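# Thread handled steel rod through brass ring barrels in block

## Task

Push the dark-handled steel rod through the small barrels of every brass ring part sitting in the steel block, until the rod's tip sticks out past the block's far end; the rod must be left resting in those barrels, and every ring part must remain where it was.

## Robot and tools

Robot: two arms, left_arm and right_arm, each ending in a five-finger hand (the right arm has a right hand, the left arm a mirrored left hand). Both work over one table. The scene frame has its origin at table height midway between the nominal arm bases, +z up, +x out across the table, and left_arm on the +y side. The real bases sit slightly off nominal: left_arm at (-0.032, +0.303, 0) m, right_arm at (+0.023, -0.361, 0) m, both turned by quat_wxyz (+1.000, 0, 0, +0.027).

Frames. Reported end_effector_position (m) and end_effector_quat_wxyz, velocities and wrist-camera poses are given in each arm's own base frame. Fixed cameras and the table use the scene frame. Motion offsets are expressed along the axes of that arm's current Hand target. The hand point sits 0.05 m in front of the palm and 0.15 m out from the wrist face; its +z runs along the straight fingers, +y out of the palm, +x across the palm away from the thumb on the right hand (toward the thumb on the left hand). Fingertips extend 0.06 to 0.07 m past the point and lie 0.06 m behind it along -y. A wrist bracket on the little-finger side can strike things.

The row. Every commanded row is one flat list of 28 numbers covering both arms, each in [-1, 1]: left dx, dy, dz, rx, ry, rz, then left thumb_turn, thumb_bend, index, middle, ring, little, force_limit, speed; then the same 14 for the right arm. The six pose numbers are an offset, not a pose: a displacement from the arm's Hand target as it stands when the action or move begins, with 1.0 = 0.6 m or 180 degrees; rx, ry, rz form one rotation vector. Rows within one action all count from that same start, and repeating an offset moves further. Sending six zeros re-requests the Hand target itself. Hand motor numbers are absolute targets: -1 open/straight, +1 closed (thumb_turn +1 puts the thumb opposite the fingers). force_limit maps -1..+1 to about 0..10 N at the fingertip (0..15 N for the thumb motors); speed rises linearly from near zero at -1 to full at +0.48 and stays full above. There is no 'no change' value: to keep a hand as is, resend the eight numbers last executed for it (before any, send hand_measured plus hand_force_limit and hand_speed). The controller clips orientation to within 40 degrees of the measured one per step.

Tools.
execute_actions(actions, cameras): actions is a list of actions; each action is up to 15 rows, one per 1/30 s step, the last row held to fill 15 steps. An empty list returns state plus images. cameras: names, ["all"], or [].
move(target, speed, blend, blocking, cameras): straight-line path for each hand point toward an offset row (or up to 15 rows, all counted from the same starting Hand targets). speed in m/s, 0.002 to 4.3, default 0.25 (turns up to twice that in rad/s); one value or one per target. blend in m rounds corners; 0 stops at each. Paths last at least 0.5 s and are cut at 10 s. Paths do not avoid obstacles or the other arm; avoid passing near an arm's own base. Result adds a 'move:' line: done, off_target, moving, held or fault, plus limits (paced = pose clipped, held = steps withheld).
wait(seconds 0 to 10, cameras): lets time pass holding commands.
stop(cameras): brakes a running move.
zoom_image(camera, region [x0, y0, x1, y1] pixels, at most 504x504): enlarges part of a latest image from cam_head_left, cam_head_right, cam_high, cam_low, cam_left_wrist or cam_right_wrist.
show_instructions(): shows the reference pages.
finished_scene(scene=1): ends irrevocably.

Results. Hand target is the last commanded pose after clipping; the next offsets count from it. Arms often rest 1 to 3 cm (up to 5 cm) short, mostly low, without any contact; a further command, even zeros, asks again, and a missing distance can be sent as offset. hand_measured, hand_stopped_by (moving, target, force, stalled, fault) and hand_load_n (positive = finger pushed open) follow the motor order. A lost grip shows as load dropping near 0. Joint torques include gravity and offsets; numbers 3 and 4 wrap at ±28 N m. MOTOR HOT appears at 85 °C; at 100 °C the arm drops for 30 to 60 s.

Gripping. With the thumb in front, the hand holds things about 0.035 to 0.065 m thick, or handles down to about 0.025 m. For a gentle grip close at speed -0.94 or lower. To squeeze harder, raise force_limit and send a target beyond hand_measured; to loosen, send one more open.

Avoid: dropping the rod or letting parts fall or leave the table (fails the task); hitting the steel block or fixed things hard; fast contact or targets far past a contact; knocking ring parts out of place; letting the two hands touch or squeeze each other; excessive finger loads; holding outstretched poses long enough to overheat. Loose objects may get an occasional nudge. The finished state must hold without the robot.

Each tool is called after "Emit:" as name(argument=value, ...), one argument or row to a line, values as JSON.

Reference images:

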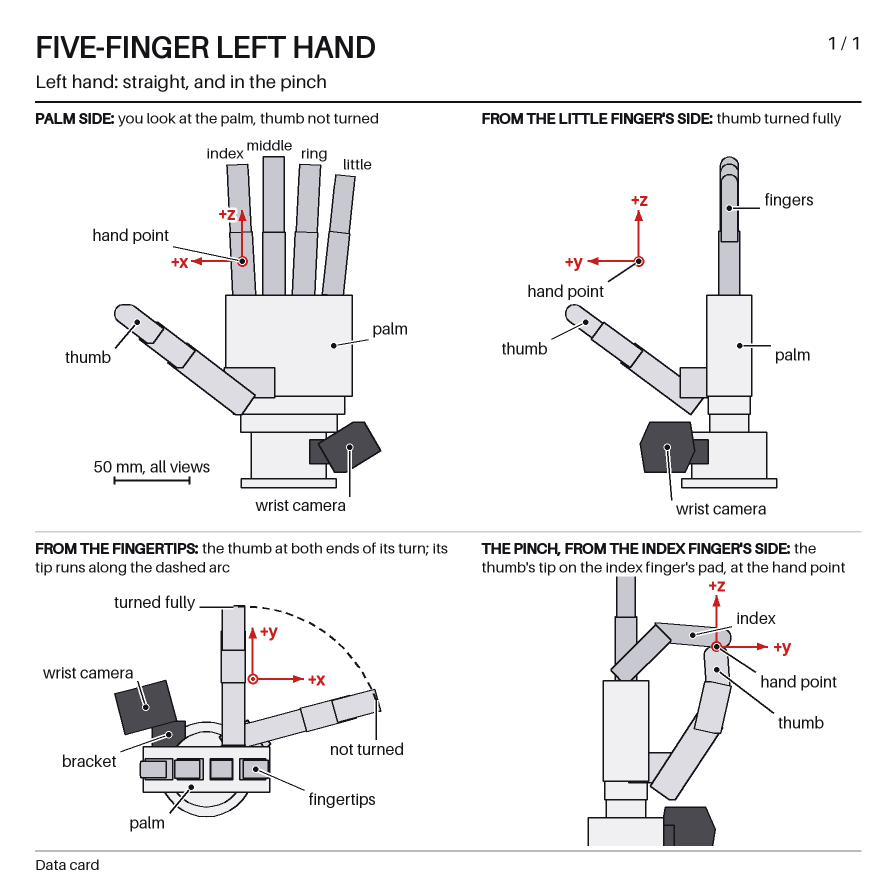

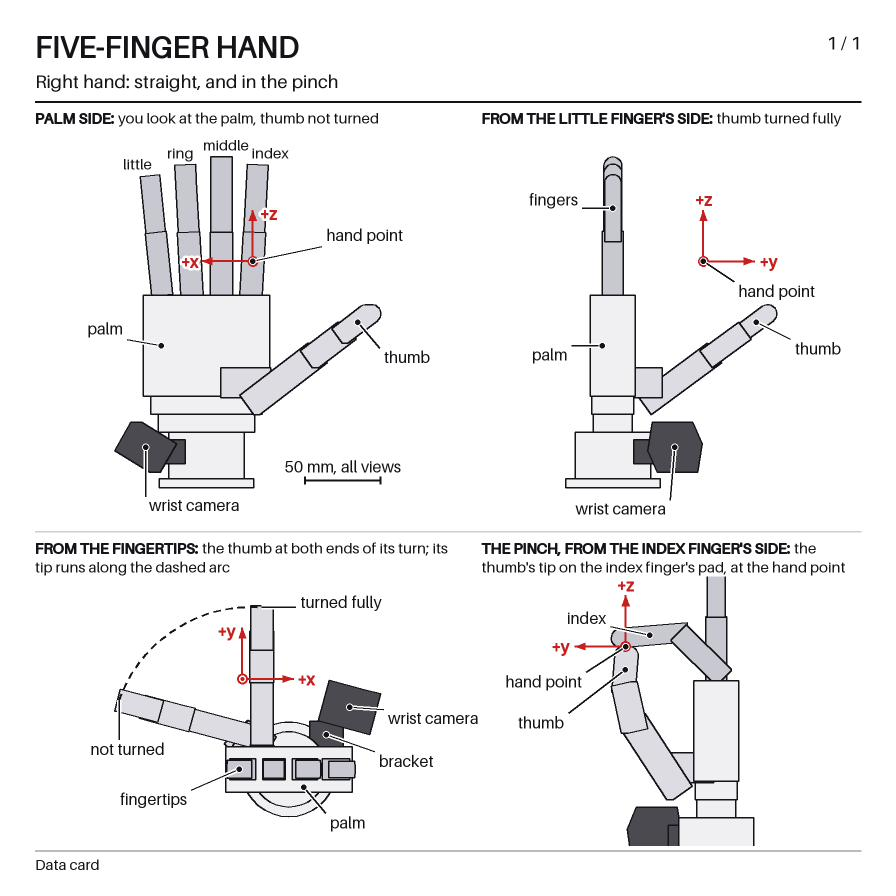

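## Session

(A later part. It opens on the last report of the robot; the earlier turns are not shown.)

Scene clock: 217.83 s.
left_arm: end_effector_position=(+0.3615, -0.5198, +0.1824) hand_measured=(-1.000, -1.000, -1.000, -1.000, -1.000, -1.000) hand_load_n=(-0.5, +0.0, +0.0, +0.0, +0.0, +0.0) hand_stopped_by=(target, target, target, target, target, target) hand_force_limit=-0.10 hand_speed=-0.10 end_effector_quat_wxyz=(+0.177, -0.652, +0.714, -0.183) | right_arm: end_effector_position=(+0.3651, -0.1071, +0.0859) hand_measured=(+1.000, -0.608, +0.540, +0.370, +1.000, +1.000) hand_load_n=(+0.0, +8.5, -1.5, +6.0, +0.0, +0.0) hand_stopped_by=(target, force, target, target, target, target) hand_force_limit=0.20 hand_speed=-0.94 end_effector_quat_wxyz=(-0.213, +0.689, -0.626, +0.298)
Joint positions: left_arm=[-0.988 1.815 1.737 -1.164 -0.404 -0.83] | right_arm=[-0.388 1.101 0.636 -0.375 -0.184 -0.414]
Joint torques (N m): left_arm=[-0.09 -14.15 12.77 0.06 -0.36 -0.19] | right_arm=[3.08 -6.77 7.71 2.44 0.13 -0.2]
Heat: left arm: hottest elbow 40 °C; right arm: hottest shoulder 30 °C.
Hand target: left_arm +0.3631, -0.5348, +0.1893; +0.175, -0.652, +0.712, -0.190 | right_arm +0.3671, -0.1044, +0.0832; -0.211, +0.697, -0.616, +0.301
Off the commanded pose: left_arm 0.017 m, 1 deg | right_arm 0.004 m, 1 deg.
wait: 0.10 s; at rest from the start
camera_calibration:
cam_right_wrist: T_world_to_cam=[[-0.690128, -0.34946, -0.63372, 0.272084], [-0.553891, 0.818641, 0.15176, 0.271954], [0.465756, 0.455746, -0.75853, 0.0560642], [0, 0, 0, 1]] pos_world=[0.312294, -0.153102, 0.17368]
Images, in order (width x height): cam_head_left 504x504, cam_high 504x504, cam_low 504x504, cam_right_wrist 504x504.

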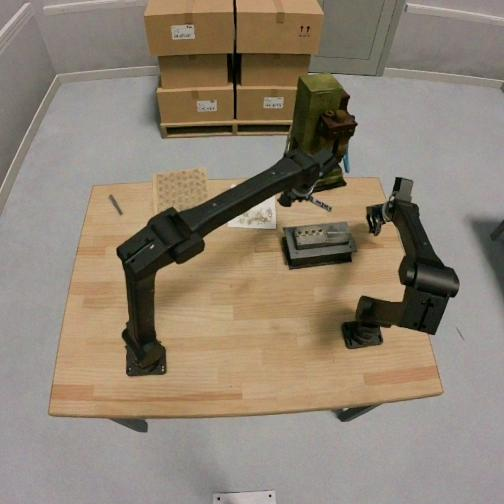

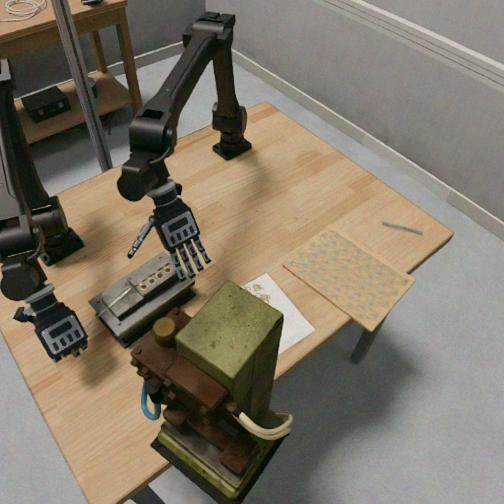

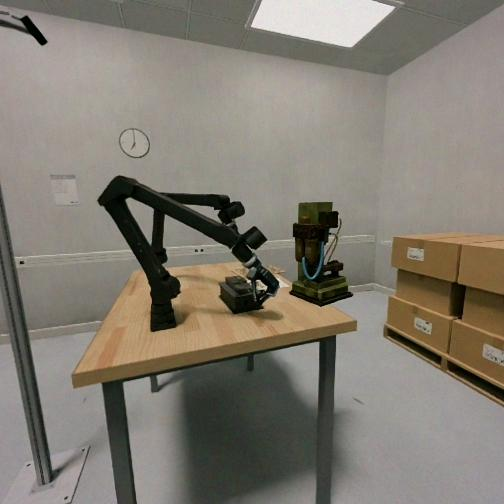

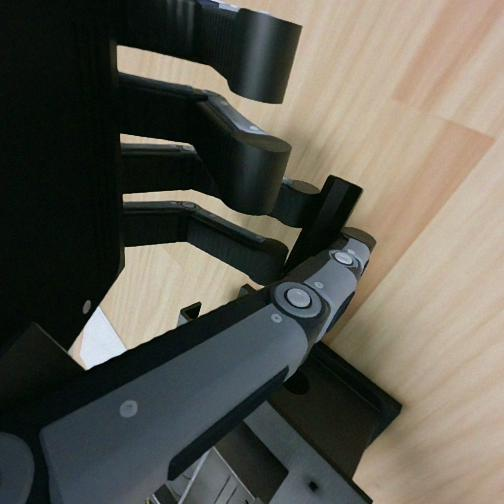

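Emit:
execute_actions(
  actions=[],
  cameras=["cam_left_wrist", "cam_right_wrist", "cam_high", "cam_low"],
)

Scene clock: 219.20 s.
left_arm: end_effector_position=(+0.3615, -0.5198, +0.1824) hand_measured=(-1.000, -1.000, -1.000, -1.000, -1.000, -1.000) hand_load_n=(+0.0, +0.0, +0.0, +0.0, +0.0, +0.0) hand_stopped_by=(target, target, target, target, target, target) hand_force_limit=-0.10 hand_speed=-0.10 end_effector_quat_wxyz=(+0.177, -0.652, +0.714, -0.183) | right_arm: end_effector_position=(+0.3651, -0.1071, +0.0859) hand_measured=(+1.000, -0.608, +0.540, +0.370, +1.000, +1.000) hand_load_n=(+0.0, +8.0, -1.5, +6.5, +0.0, +0.0) hand_stopped_by=(target, force, target, target, target, target) hand_force_limit=0.20 hand_speed=-0.94 end_effector_quat_wxyz=(-0.213, +0.689, -0.626, +0.298)
Joint positions: left_arm=[-0.988 1.815 1.737 -1.164 -0.404 -0.83] | right_arm=[-0.388 1.101 0.636 -0.375 -0.184 -0.414]
Joint velocities: within noise
Joint torques (N m): left_arm=[-0.09 -14.15 12.75 0.08 -0.37 -0.19] | right_arm=[3.19 -6.77 7.66 2.41 0.14 -0.19]
Heat: left arm: hottest elbow 40 °C; right arm: hottest shoulder 30 °C.
Hand target: left_arm +0.3631, -0.5348, +0.1893; +0.175, -0.652, +0.712, -0.190 | right_arm +0.3671, -0.1044, +0.0832; -0.211, +0.697, -0.616, +0.301
Off the commanded pose: left_arm 0.017 m, 1 deg | right_arm 0.004 m, 1 deg.
camera_calibration:
cam_left_wrist: T_world_to_cam=[[0.842543, -0.338799, 0.418732, -0.550144], [-0.487782, -0.809656, 0.326383, -0.301732], [0.228451, -0.479242, -0.84743, -0.0582688], [0, 0, 0, 1]] pos_world=[0.329652, -0.458612, 0.279464]
cam_right_wrist: T_world_to_cam=[[-0.690128, -0.34946, -0.63372, 0.272084], [-0.553891, 0.818641, 0.15176, 0.271954], [0.465756, 0.455746, -0.75853, 0.0560642], [0, 0, 0, 1]] pos_world=[0.312294, -0.153102, 0.17368]
Images, in order (width x height): cam_high 504x504, cam_low 504x504, cam_left_wrist 504x504, cam_right_wrist 504x504.

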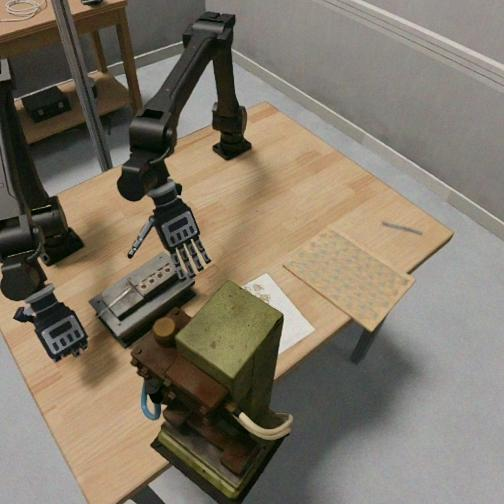

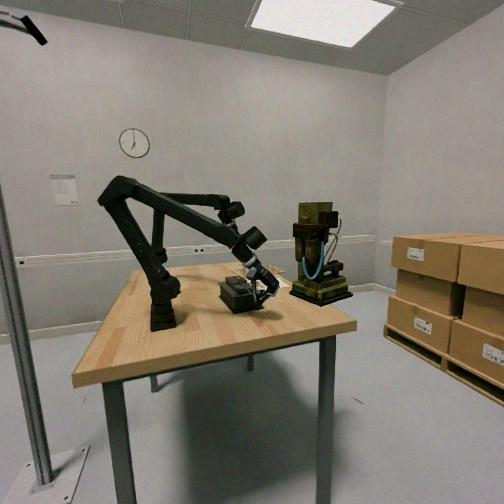

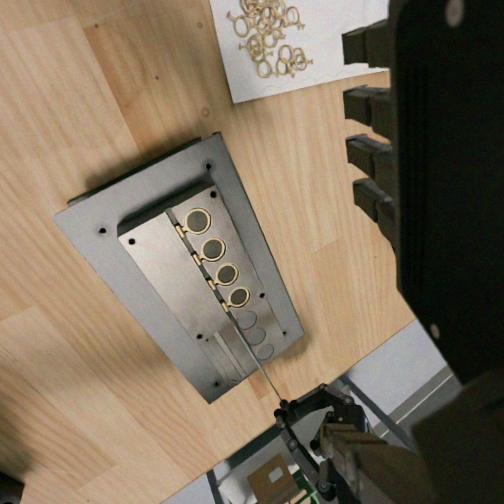

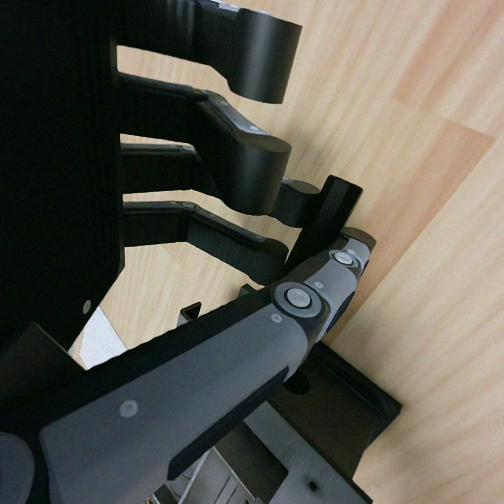

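Emit:
zoom_image(
  camera="cam_left_wrist",
  region=[190, 270, 310, 420],
)

Emit:
zoom_image(
  camera="cam_high",
  region=[80, 240, 210, 370],
)

Emit:
zoom_image(
  camera="cam_low",
  region=[215, 260, 285, 320],
)

Scaled by 3.360 from the camera's 504x504 image, which has a finer 720x720 frame.

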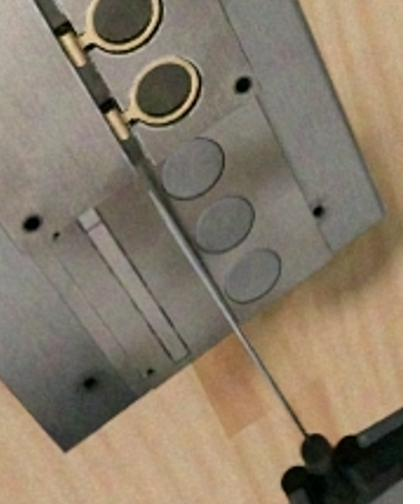

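Scaled by 3.877 from the camera's 504x504 image, which has a finer 720x720 frame.

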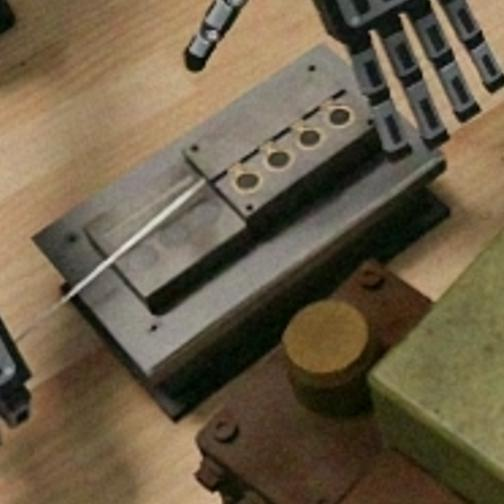

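Scaled by 7.200 from the camera's 504x504 image, which has a finer 720x720 frame.

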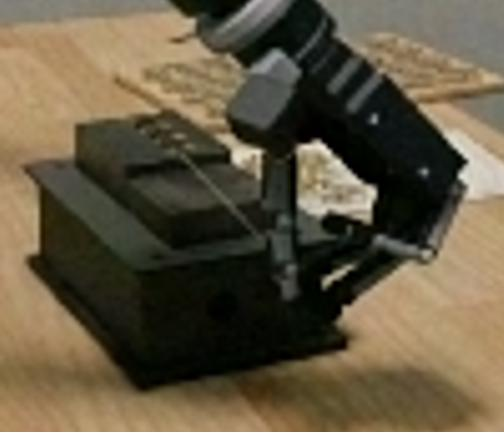

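Emit:
move(
  target=[0,0,0,0,0,0,-1,-1,-1,-1,-1,-1,-0.1,-0.1,0.00211,-0.00887,-0.00975,0,0,0,1,-0.04,0.54,0.37,1,1,0.2,-0.94],
  speed=0.02,
  cameras=["cam_left_wrist", "cam_right_wrist", "cam_high", "cam_low"],
)

Emit:
zoom_image(
  camera="cam_left_wrist",
  region=[220, 310, 245, 335],
)

Emit:
zoom_image(
  camera="cam_high",
  region=[90, 275, 150, 325],
)

Emit:
zoom_image(
  camera="cam_low",
  region=[215, 265, 265, 315],
)

Scene clock: 221.47 s.
left_arm: end_effector_position=(+0.3615, -0.5198, +0.1824) hand_measured=(-1.000, -1.000, -1.000, -1.000, -1.000, -1.000) hand_load_n=(+0.0, +0.0, +0.0, +0.0, +0.0, +0.0) hand_stopped_by=(target, target, target, target, target, target) hand_force_limit=-0.10 hand_speed=-0.10 end_effector_quat_wxyz=(+0.177, -0.652, +0.714, -0.183) | right_arm: end_effector_position=(+0.3649, -0.1071, +0.0863) hand_measured=(+1.000, -0.608, +0.540, +0.370, +1.000, +1.000) hand_load_n=(+0.0, +8.0, -1.5, +6.0, +0.5, +0.0) hand_stopped_by=(target, force, target, target, target, target) hand_force_limit=0.20 hand_speed=-0.94 end_effector_quat_wxyz=(-0.213, +0.689, -0.626, +0.298)
Joint positions: left_arm=[-0.988 1.815 1.737 -1.164 -0.404 -0.83] | right_arm=[-0.388 1.099 0.636 -0.376 -0.184 -0.414]
Joint torques (N m): left_arm=[-0.03 -14.04 12.77 0.05 -0.36 -0.19] | right_arm=[3.08 -7.77 8.87 1.31 0.09 -0.19]
Heat: left arm: hottest elbow 40 °C; right arm: hottest shoulder 30 °C.
Hand target: left_arm +0.3631, -0.5348, +0.1893; +0.175, -0.652, +0.712, -0.190 | right_arm +0.3671, -0.1043, +0.0912; -0.212, +0.697, -0.616, +0.301
Off the commanded pose: left_arm 0.017 m, 1 deg | right_arm 0.006 m, 1 deg.
move: off_target (left_arm)
camera_calibration:
cam_left_wrist: T_world_to_cam=[[0.842543, -0.338799, 0.418732, -0.550144], [-0.487782, -0.809656, 0.326383, -0.301732], [0.228451, -0.479242, -0.84743, -0.0582688], [0, 0, 0, 1]] pos_world=[0.329652, -0.458612, 0.279464]
cam_right_wrist: T_world_to_cam=[[-0.690053, -0.349534, -0.633762, 0.272103], [-0.553698, 0.818866, 0.151255, 0.271791], [0.466097, 0.455286, -0.758596, 0.0563422], [0, 0, 0, 1]] pos_world=[0.311994, -0.153103, 0.17408]
Images, in order (width x height): cam_high 504x504, cam_low 504x504, cam_left_wrist 504x504, cam_right_wrist 504x504.

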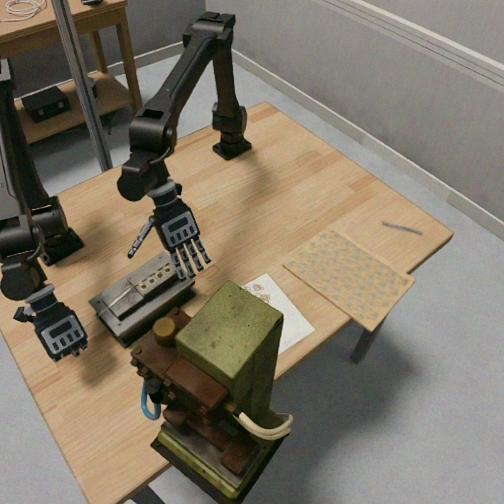

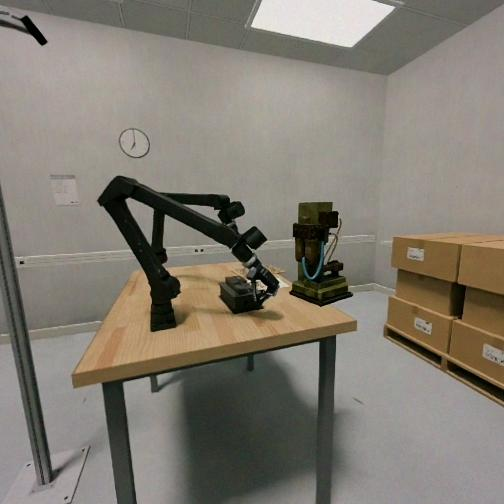

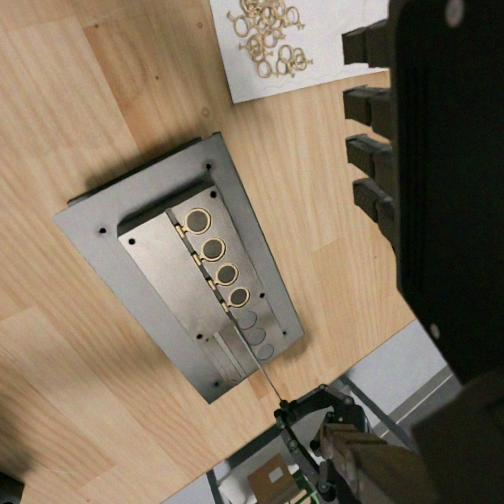

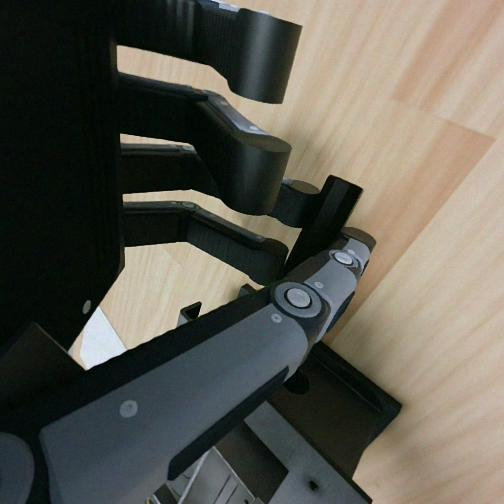

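Scaled by 20.160 from the camera's 504x504 image, which has a finer 720x720 frame.

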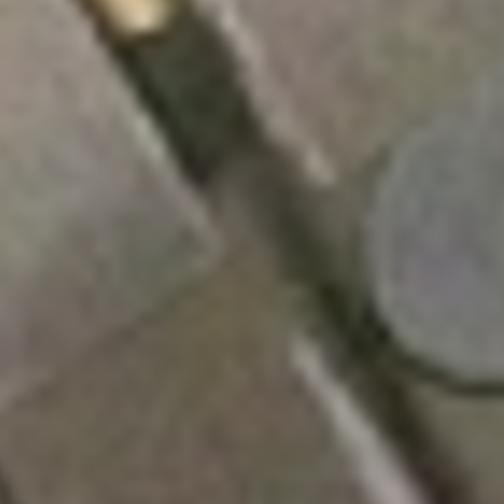

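Scaled by 8.400 from the camera's 504x504 image, which has a finer 720x720 frame.

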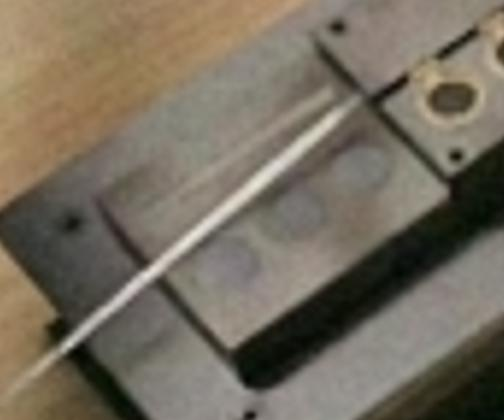

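Scaled by 10.080 from the camera's 504x504 image, which has a finer 720x720 frame.

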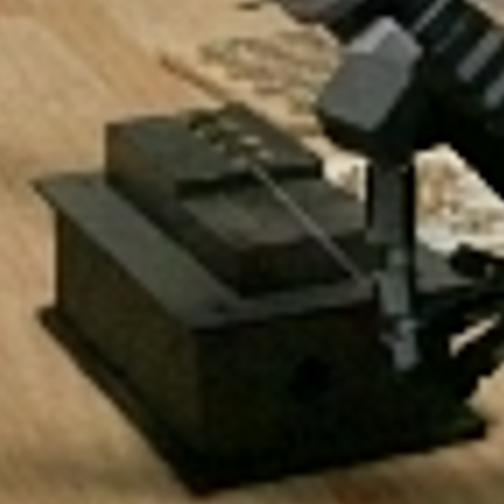

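Emit:
move(
  target=[0,0,0,0,0,0,-1,-1,-1,-1,-1,-1,-0.1,-0.1,0.00158,-0.00665,-0.00731,0,0,0,1,-0.04,0.54,0.37,1,1,0.2,-0.94],
  speed=0.02,
  cameras=["cam_left_wrist", "cam_high", "cam_low"],
)

Emit:
zoom_image(
  camera="cam_left_wrist",
  region=[220, 310, 245, 335],
)

Emit:
zoom_image(
  camera="cam_high",
  region=[90, 275, 150, 325],
)

Emit:
zoom_image(
  camera="cam_low",
  region=[215, 265, 265, 315],
)

Scene clock: 222.57 s.
left_arm: end_effector_position=(+0.3615, -0.5198, +0.1824) hand_measured=(-1.000, -1.000, -1.000, -1.000, -1.000, -1.000) hand_load_n=(+0.0, +0.0, +0.0, +0.0, -0.5, +0.0) hand_stopped_by=(target, target, target, target, target, target) hand_force_limit=-0.10 hand_speed=-0.10 end_effector_quat_wxyz=(+0.177, -0.652, +0.714, -0.183) | right_arm: end_effector_position=(+0.3606, -0.1055, +0.0868) hand_measured=(+1.000, -0.608, +0.540, +0.370, +1.000, +1.000) hand_load_n=(+0.0, +8.5, -0.5, +5.5, +0.0, +0.0) hand_stopped_by=(target, force, target, target, target, target) hand_force_limit=0.20 hand_speed=-0.94 end_effector_quat_wxyz=(-0.211, +0.690, -0.628, +0.293)
Joint positions: left_arm=[-0.988 1.815 1.737 -1.164 -0.404 -0.83] | right_arm=[-0.388 1.091 0.636 -0.397 -0.182 -0.414]
Joint torques (N m): left_arm=[-0.03 -14.15 12.77 0.05 -0.37 -0.19] | right_arm=[3.14 -7.82 9.85 1.29 0.05 -0.19]
Heat: left arm: hottest elbow 40 °C; right arm: hottest shoulder 30 °C.
Hand target: left_arm +0.3631, -0.5348, +0.1893; +0.175, -0.652, +0.712, -0.190 | right_arm +0.3671, -0.1044, +0.0972; -0.211, +0.697, -0.616, +0.301
Off the commanded pose: left_arm 0.017 m, 1 deg | right_arm 0.012 m, 2 deg.
move: off_target (left_arm, right_arm)
camera_calibration:
cam_left_wrist: T_world_to_cam=[[0.842543, -0.338799, 0.418732, -0.550144], [-0.487782, -0.809656, 0.326383, -0.301732], [0.228451, -0.479242, -0.84743, -0.0582688], [0, 0, 0, 1]] pos_world=[0.329652, -0.458612, 0.279464]
Images, in order (width x height): cam_high 504x504, cam_low 504x504, cam_left_wrist 504x504.

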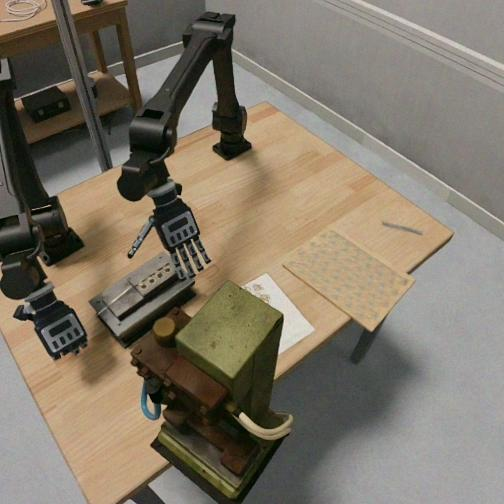

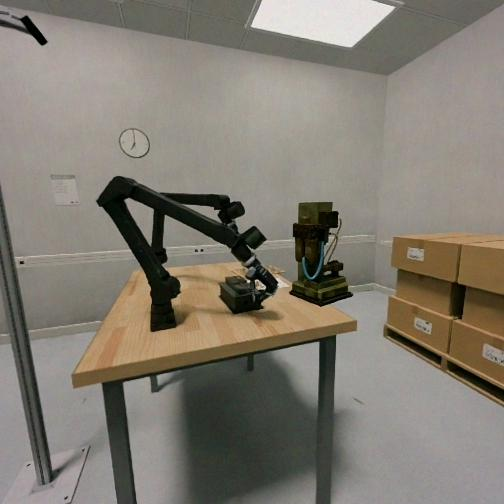

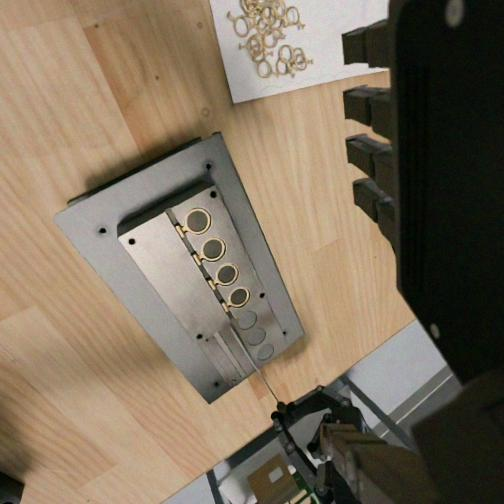

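Scaled by 20.160 from the camera's 504x504 image, which has a finer 720x720 frame.

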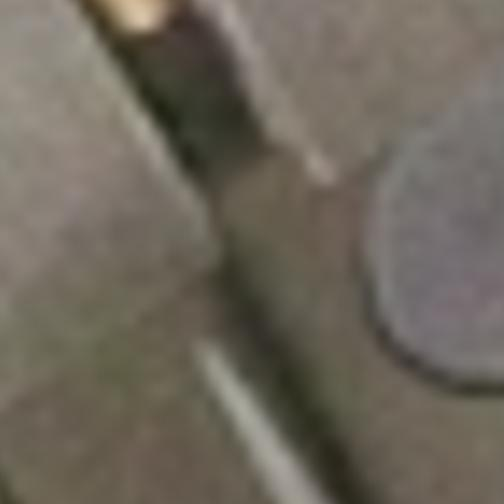

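Scaled by 8.400 from the camera's 504x504 image, which has a finer 720x720 frame.

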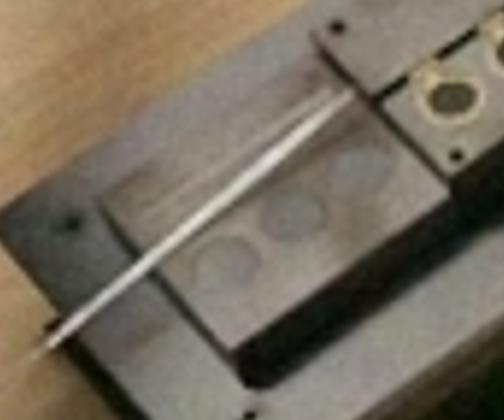

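Scaled by 10.080 from the camera's 504x504 image, which has a finer 720x720 frame.

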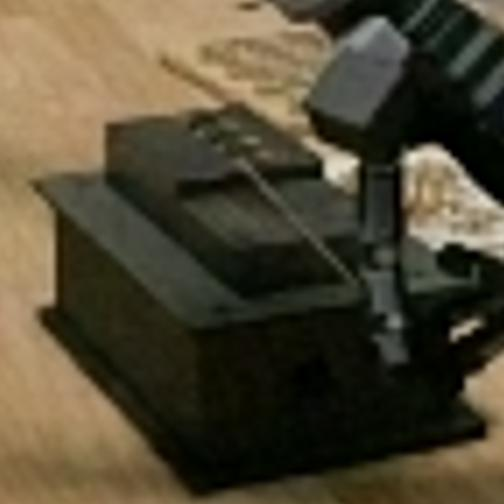

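Emit:
move(
  target=[0,0,0,0,0,0,-1,-1,-1,-1,-1,-1,-0.1,-0.1,0.00158,-0.00665,-0.00731,0,0,0,1,-0.04,0.54,0.37,1,1,0.2,-0.94],
  speed=0.02,
  cameras=["cam_left_wrist", "cam_high", "cam_low"],
)

Emit:
zoom_image(
  camera="cam_left_wrist",
  region=[220, 310, 245, 335],
)

Emit:
zoom_image(
  camera="cam_high",
  region=[90, 275, 150, 325],
)

Emit:
zoom_image(
  camera="cam_low",
  region=[215, 265, 265, 315],
)

Scene clock: 223.67 s.
left_arm: end_effector_position=(+0.3615, -0.5198, +0.1824) hand_measured=(-1.000, -1.000, -1.000, -1.000, -1.000, -1.000) hand_load_n=(+0.0, +0.0, +0.0, +0.0, +0.0, +0.0) hand_stopped_by=(target, target, target, target, target, target) hand_force_limit=-0.10 hand_speed=-0.10 end_effector_quat_wxyz=(+0.177, -0.652, +0.714, -0.183) | right_arm: end_effector_position=(+0.3562, -0.1038, +0.0872) hand_measured=(+1.000, -0.608, +0.540, +0.370, +1.000, +1.000) hand_load_n=(+0.5, +8.0, +0.0, +5.0, +0.0, +0.0) hand_stopped_by=(target, force, target, target, target, target) hand_force_limit=0.20 hand_speed=-0.94 end_effector_quat_wxyz=(-0.209, +0.691, -0.630, +0.288)
Joint positions: left_arm=[-0.988 1.815 1.737 -1.164 -0.404 -0.83] | right_arm=[-0.388 1.082 0.636 -0.418 -0.182 -0.414]
Joint torques (N m): left_arm=[-0.03 -14.1 12.75 0.05 -0.36 -0.19] | right_arm=[3.08 -7.88 10.67 1.24 0.07 -0.2]
Heat: left arm: hottest elbow 40 °C; right arm: hottest elbow 31 °C.
Hand target: left_arm +0.3631, -0.5348, +0.1893; +0.175, -0.652, +0.712, -0.190 | right_arm +0.3672, -0.1043, +0.1032; -0.212, +0.697, -0.616, +0.301
Off the commanded pose: left_arm 0.017 m, 1 deg | right_arm 0.019 m, 2 deg.
move: off_target (left_arm, right_arm)
camera_calibration:
cam_left_wrist: T_world_to_cam=[[0.842543, -0.338799, 0.418732, -0.550144], [-0.487782, -0.809656, 0.326383, -0.301732], [0.228451, -0.479242, -0.84743, -0.0582688], [0, 0, 0, 1]] pos_world=[0.329652, -0.458612, 0.279464]
Images, in order (width x height): cam_high 504x504, cam_low 504x504, cam_left_wrist 504x504.

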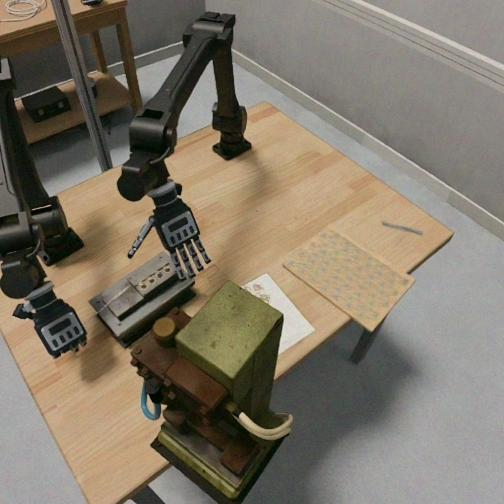

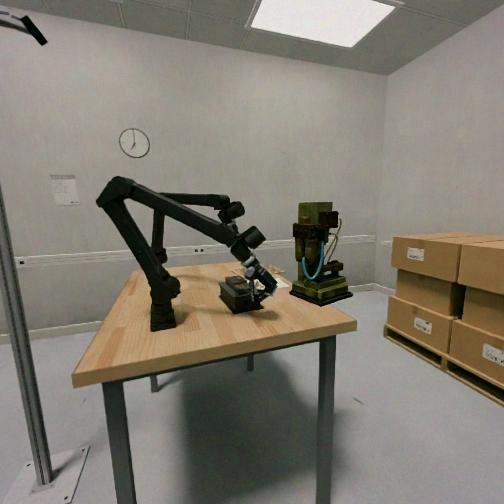

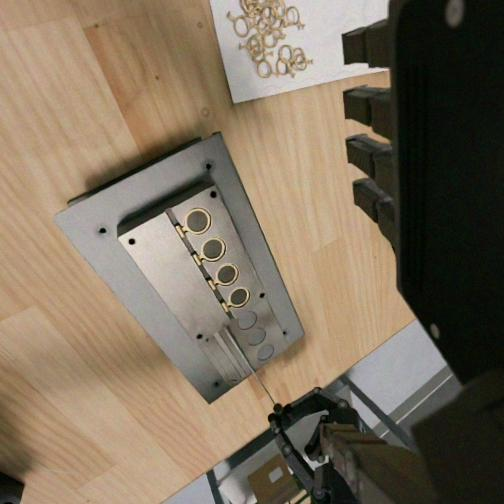

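Scaled by 20.160 from the camera's 504x504 image, which has a finer 720x720 frame.

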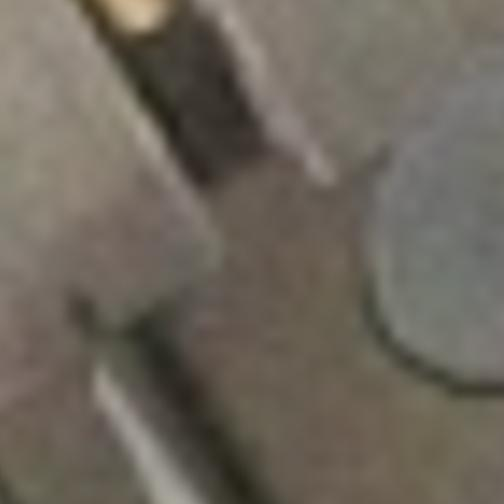

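Scaled by 8.400 from the camera's 504x504 image, which has a finer 720x720 frame.

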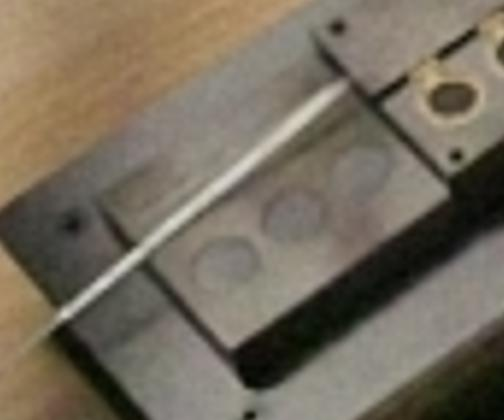

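Scaled by 10.080 from the camera's 504x504 image, which has a finer 720x720 frame.

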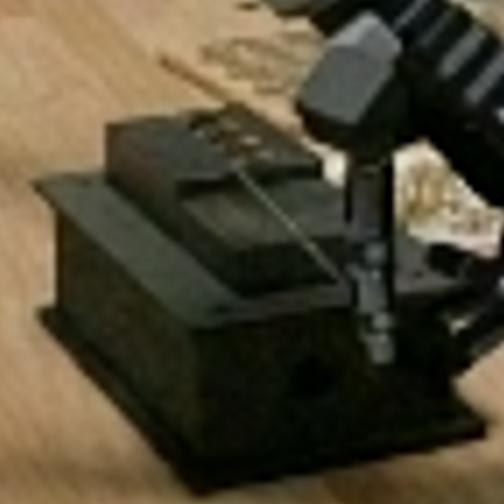

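Emit:
move(
  target=[0,0,0,0,0,0,-1,-1,-1,-1,-1,-1,-0.1,-0.1,0.02237,-0.01365,-0.02158,0,0,0,1,-0.04,0.54,0.37,1,1,0.2,-0.94],
  speed=0.03,
  cameras=["cam_left_wrist", "cam_right_wrist", "cam_high", "cam_low"],
)

Emit:
zoom_image(
  camera="cam_left_wrist",
  region=[210, 310, 310, 430],
)

Emit:
zoom_image(
  camera="cam_high",
  region=[70, 265, 150, 335],
)

Emit:
zoom_image(
  camera="cam_low",
  region=[215, 265, 275, 325],
)

Scene clock: 226.53 s.
left_arm: end_effector_position=(+0.3615, -0.5198, +0.1824) hand_measured=(-1.000, -1.000, -1.000, -1.000, -1.000, -1.000) hand_load_n=(+0.0, +0.0, +0.0, +0.0, +0.0, +0.0) hand_stopped_by=(target, target, target, target, target, target) hand_force_limit=-0.10 hand_speed=-0.10 end_effector_quat_wxyz=(+0.177, -0.652, +0.714, -0.183) | right_arm: end_effector_position=(+0.3536, -0.1041, +0.0991) hand_measured=(+1.000, -0.608, +0.540, +0.370, +1.000, +1.000) hand_load_n=(+0.5, +8.0, +0.0, +5.0, +0.0, +0.0) hand_stopped_by=(target, force, target, target, target, target) hand_force_limit=0.20 hand_speed=-0.94 end_effector_quat_wxyz=(-0.208, +0.700, -0.623, +0.281)
Joint positions: left_arm=[-0.988 1.815 1.737 -1.164 -0.404 -0.83] | right_arm=[-0.395 1.067 0.665 -0.477 -0.198 -0.439]
Joint torques (N m): left_arm=[-0.09 -14.21 12.78 0.06 -0.37 -0.19] | right_arm=[0.73 -7.53 11.52 1.26 -0.25 -0.21]
Heat: left arm: hottest elbow 40 °C; right arm: hottest elbow 31 °C.
Hand target: left_arm +0.3631, -0.5348, +0.1893; +0.175, -0.652, +0.712, -0.190 | right_arm +0.3650, -0.1153, +0.1200; -0.211, +0.697, -0.616, +0.300
Off the commanded pose: left_arm 0.017 m, 1 deg | right_arm 0.027 m, 2 deg.
move: off_target (left_arm, right_arm)
camera_calibration:
cam_left_wrist: T_world_to_cam=[[0.842543, -0.338799, 0.418732, -0.550144], [-0.487782, -0.809656, 0.326383, -0.301732], [0.228451, -0.479242, -0.84743, -0.0582688], [0, 0, 0, 1]] pos_world=[0.329652, -0.458612, 0.279464]
cam_right_wrist: T_world_to_cam=[[-0.703702, -0.359139, -0.613043, 0.275268], [-0.565536, 0.805436, 0.177321, 0.261355], [0.430084, 0.471479, -0.769893, 0.0855274], [0, 0, 0, 1]] pos_world=[0.304728, -0.15197, 0.188254]
Images, in order (width x height): cam_high 504x504, cam_low 504x504, cam_left_wrist 504x504, cam_right_wrist 504x504.

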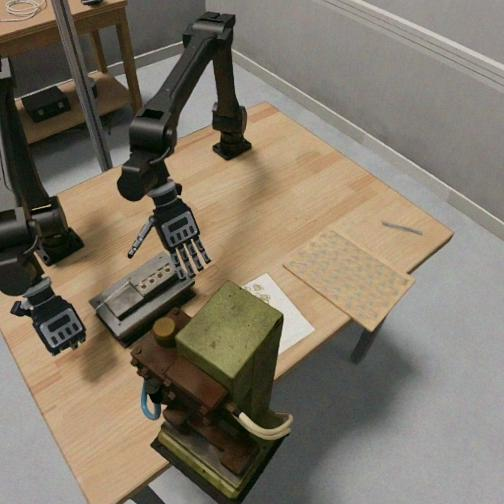

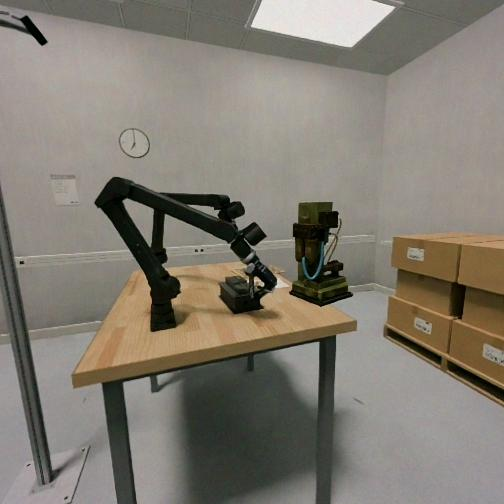

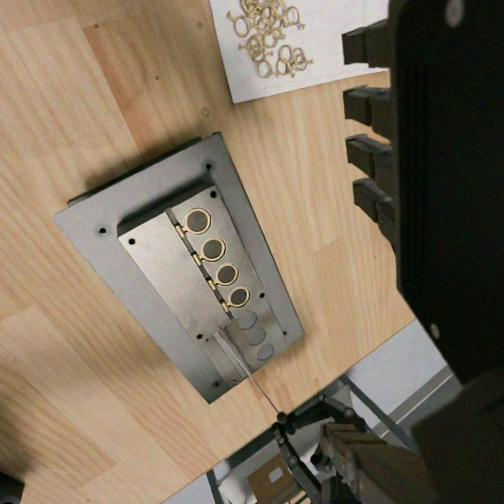

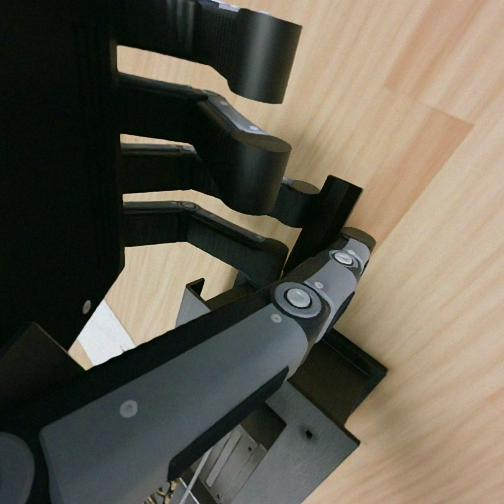

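Scaled by 4.200 from the camera's 504x504 image, which has a finer 720x720 frame.

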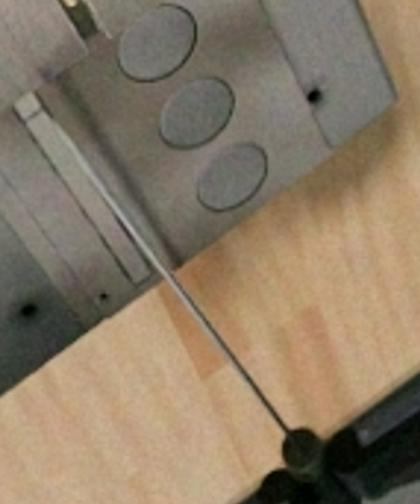

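Scaled by 6.300 from the camera's 504x504 image, which has a finer 720x720 frame.

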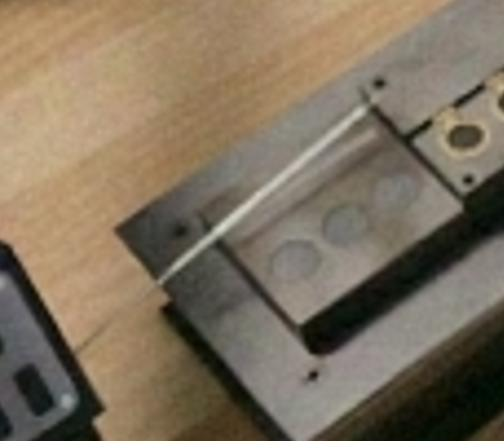

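Scaled by 8.400 from the camera's 504x504 image, which has a finer 720x720 frame.

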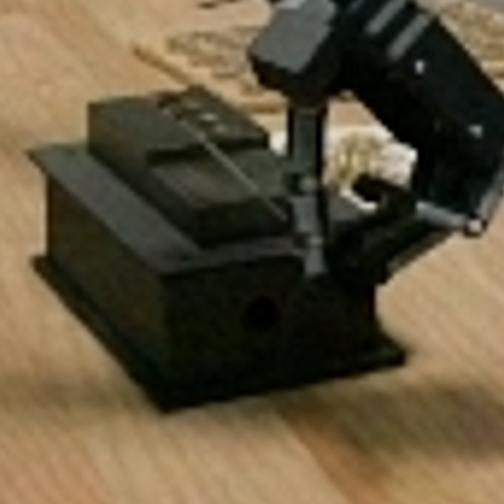

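Emit:
move(
  target=[0,0,0,0,0,0,-1,-1,-1,-1,-1,-1,-0.1,-0.1,0.0114,-0.0137,0.0333,0,0,0,1,-0.04,0.54,0.37,1,1,0.2,-0.94],
  speed=0.03,
  cameras=["cam_left_wrist", "cam_high"],
)

Emit:
zoom_image(
  camera="cam_left_wrist",
  region=[210, 310, 310, 430],
)

Emit:
zoom_image(
  camera="cam_high",
  region=[70, 265, 150, 335],
)

Scene clock: 229.93 s.
left_arm: end_effector_position=(+0.3615, -0.5198, +0.1824) hand_measured=(-1.000, -1.000, -1.000, -1.000, -1.000, -1.000) hand_load_n=(+0.0, +0.0, +0.0, +0.0, +0.0, +0.0) hand_stopped_by=(target, target, target, target, target, target) hand_force_limit=-0.10 hand_speed=-0.10 end_effector_quat_wxyz=(+0.177, -0.652, +0.714, -0.183) | right_arm: end_effector_position=(+0.3672, -0.1097, +0.0963) hand_measured=(+1.000, -0.608, +0.540, +0.370, +1.000, +1.000) hand_load_n=(+0.5, +8.0, +0.0, +5.0, +0.0, +0.0) hand_stopped_by=(target, force, target, target, target, target) hand_force_limit=0.20 hand_speed=-0.94 end_effector_quat_wxyz=(-0.208, +0.700, -0.623, +0.279)
Joint positions: left_arm=[-0.988 1.815 1.737 -1.164 -0.404 -0.83] | right_arm=[-0.395 1.12 0.694 -0.457 -0.199 -0.439]
Joint torques (N m): left_arm=[-0.09 -14.1 12.74 0.05 -0.36 -0.19] | right_arm=[1.14 -6.42 11.45 2.37 -0.13 -0.17]
Heat: left arm: hottest elbow 40 °C; right arm: hottest elbow 31 °C.
Hand target: left_arm +0.3631, -0.5348, +0.1893; +0.175, -0.652, +0.712, -0.190 | right_arm +0.3851, -0.1223, +0.1121; -0.212, +0.697, -0.616, +0.301
Off the commanded pose: left_arm 0.017 m, 1 deg | right_arm 0.027 m, 3 deg.
move: off_target (left_arm, right_arm)
camera_calibration:
cam_left_wrist: T_world_to_cam=[[0.842543, -0.338799, 0.418732, -0.550144], [-0.487782, -0.809656, 0.326383, -0.301732], [0.228451, -0.479242, -0.84743, -0.0582688], [0, 0, 0, 1]] pos_world=[0.329652, -0.458612, 0.279464]
Images, in order (width x height): cam_high 504x504, cam_left_wrist 504x504.

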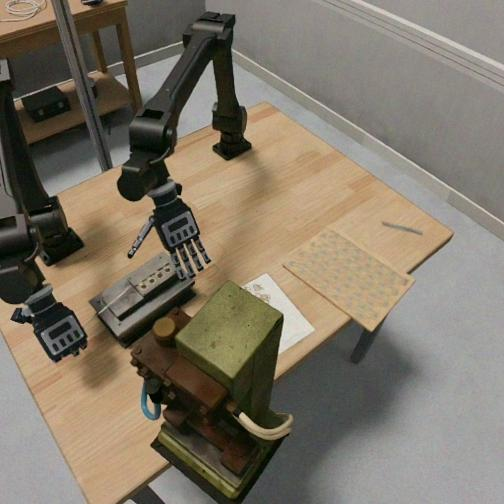

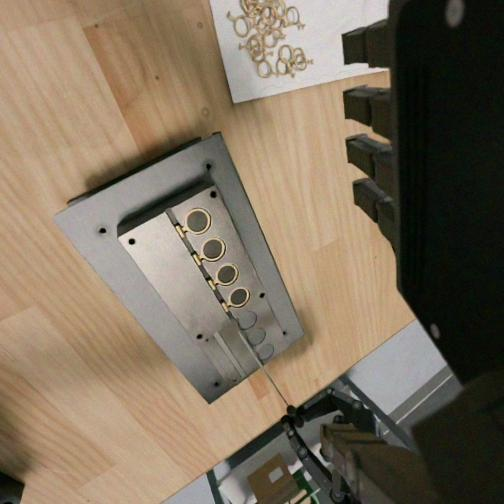

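Scaled by 4.200 from the camera's 504x504 image, which has a finer 720x720 frame.

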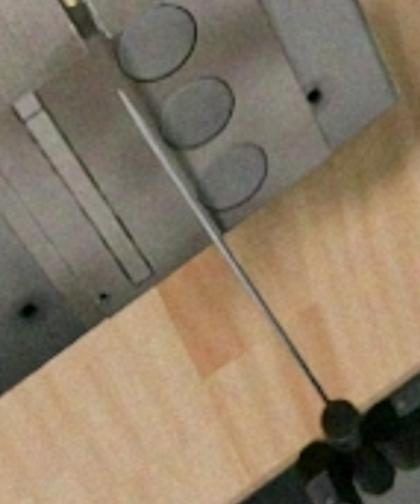

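Scaled by 6.300 from the camera's 504x504 image, which has a finer 720x720 frame.

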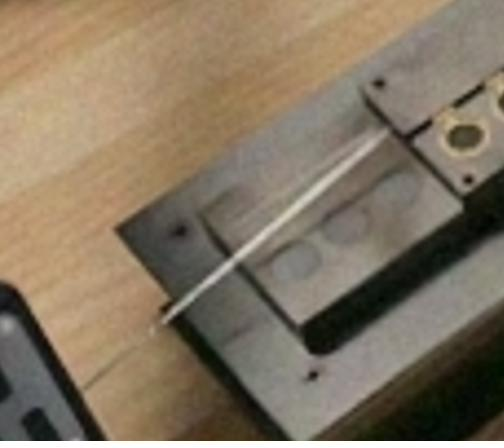

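Emit:
zoom_image(
  camera="cam_left_wrist",
  region=[230, 320, 270, 370],
)

Scaled by 10.080 from the camera's 504x504 image, which has a finer 720x720 frame.

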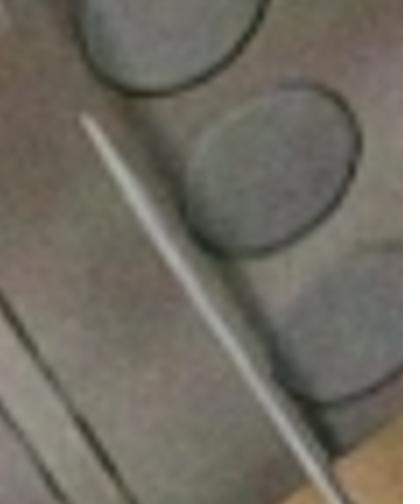

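Emit:
zoom_image(
  camera="cam_high",
  region=[85, 280, 145, 325],
)

Emit:
zoom_image(
  camera="cam_left_wrist",
  region=[220, 310, 300, 420],
)

Emit:
zoom_image(
  camera="cam_low",
  region=[215, 265, 265, 315],
)

Scaled by 8.400 from the camera's 504x504 image, which has a finer 720x720 frame.

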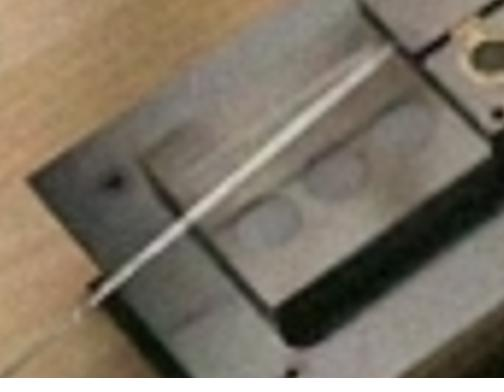

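Scaled by 4.582 from the camera's 504x504 image, which has a finer 720x720 frame.

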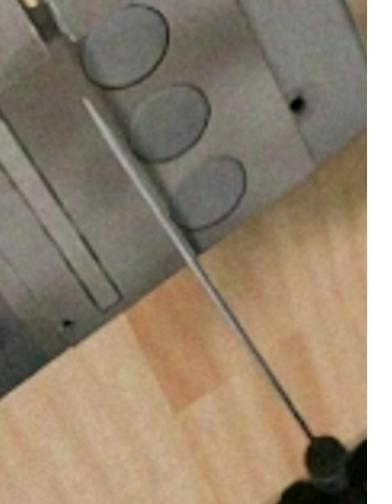

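This scene's latest camera images include none from cam_low. They are from: cam_high, cam_left_wrist. cam_low's image comes with the result of a call that names it in "cameras".


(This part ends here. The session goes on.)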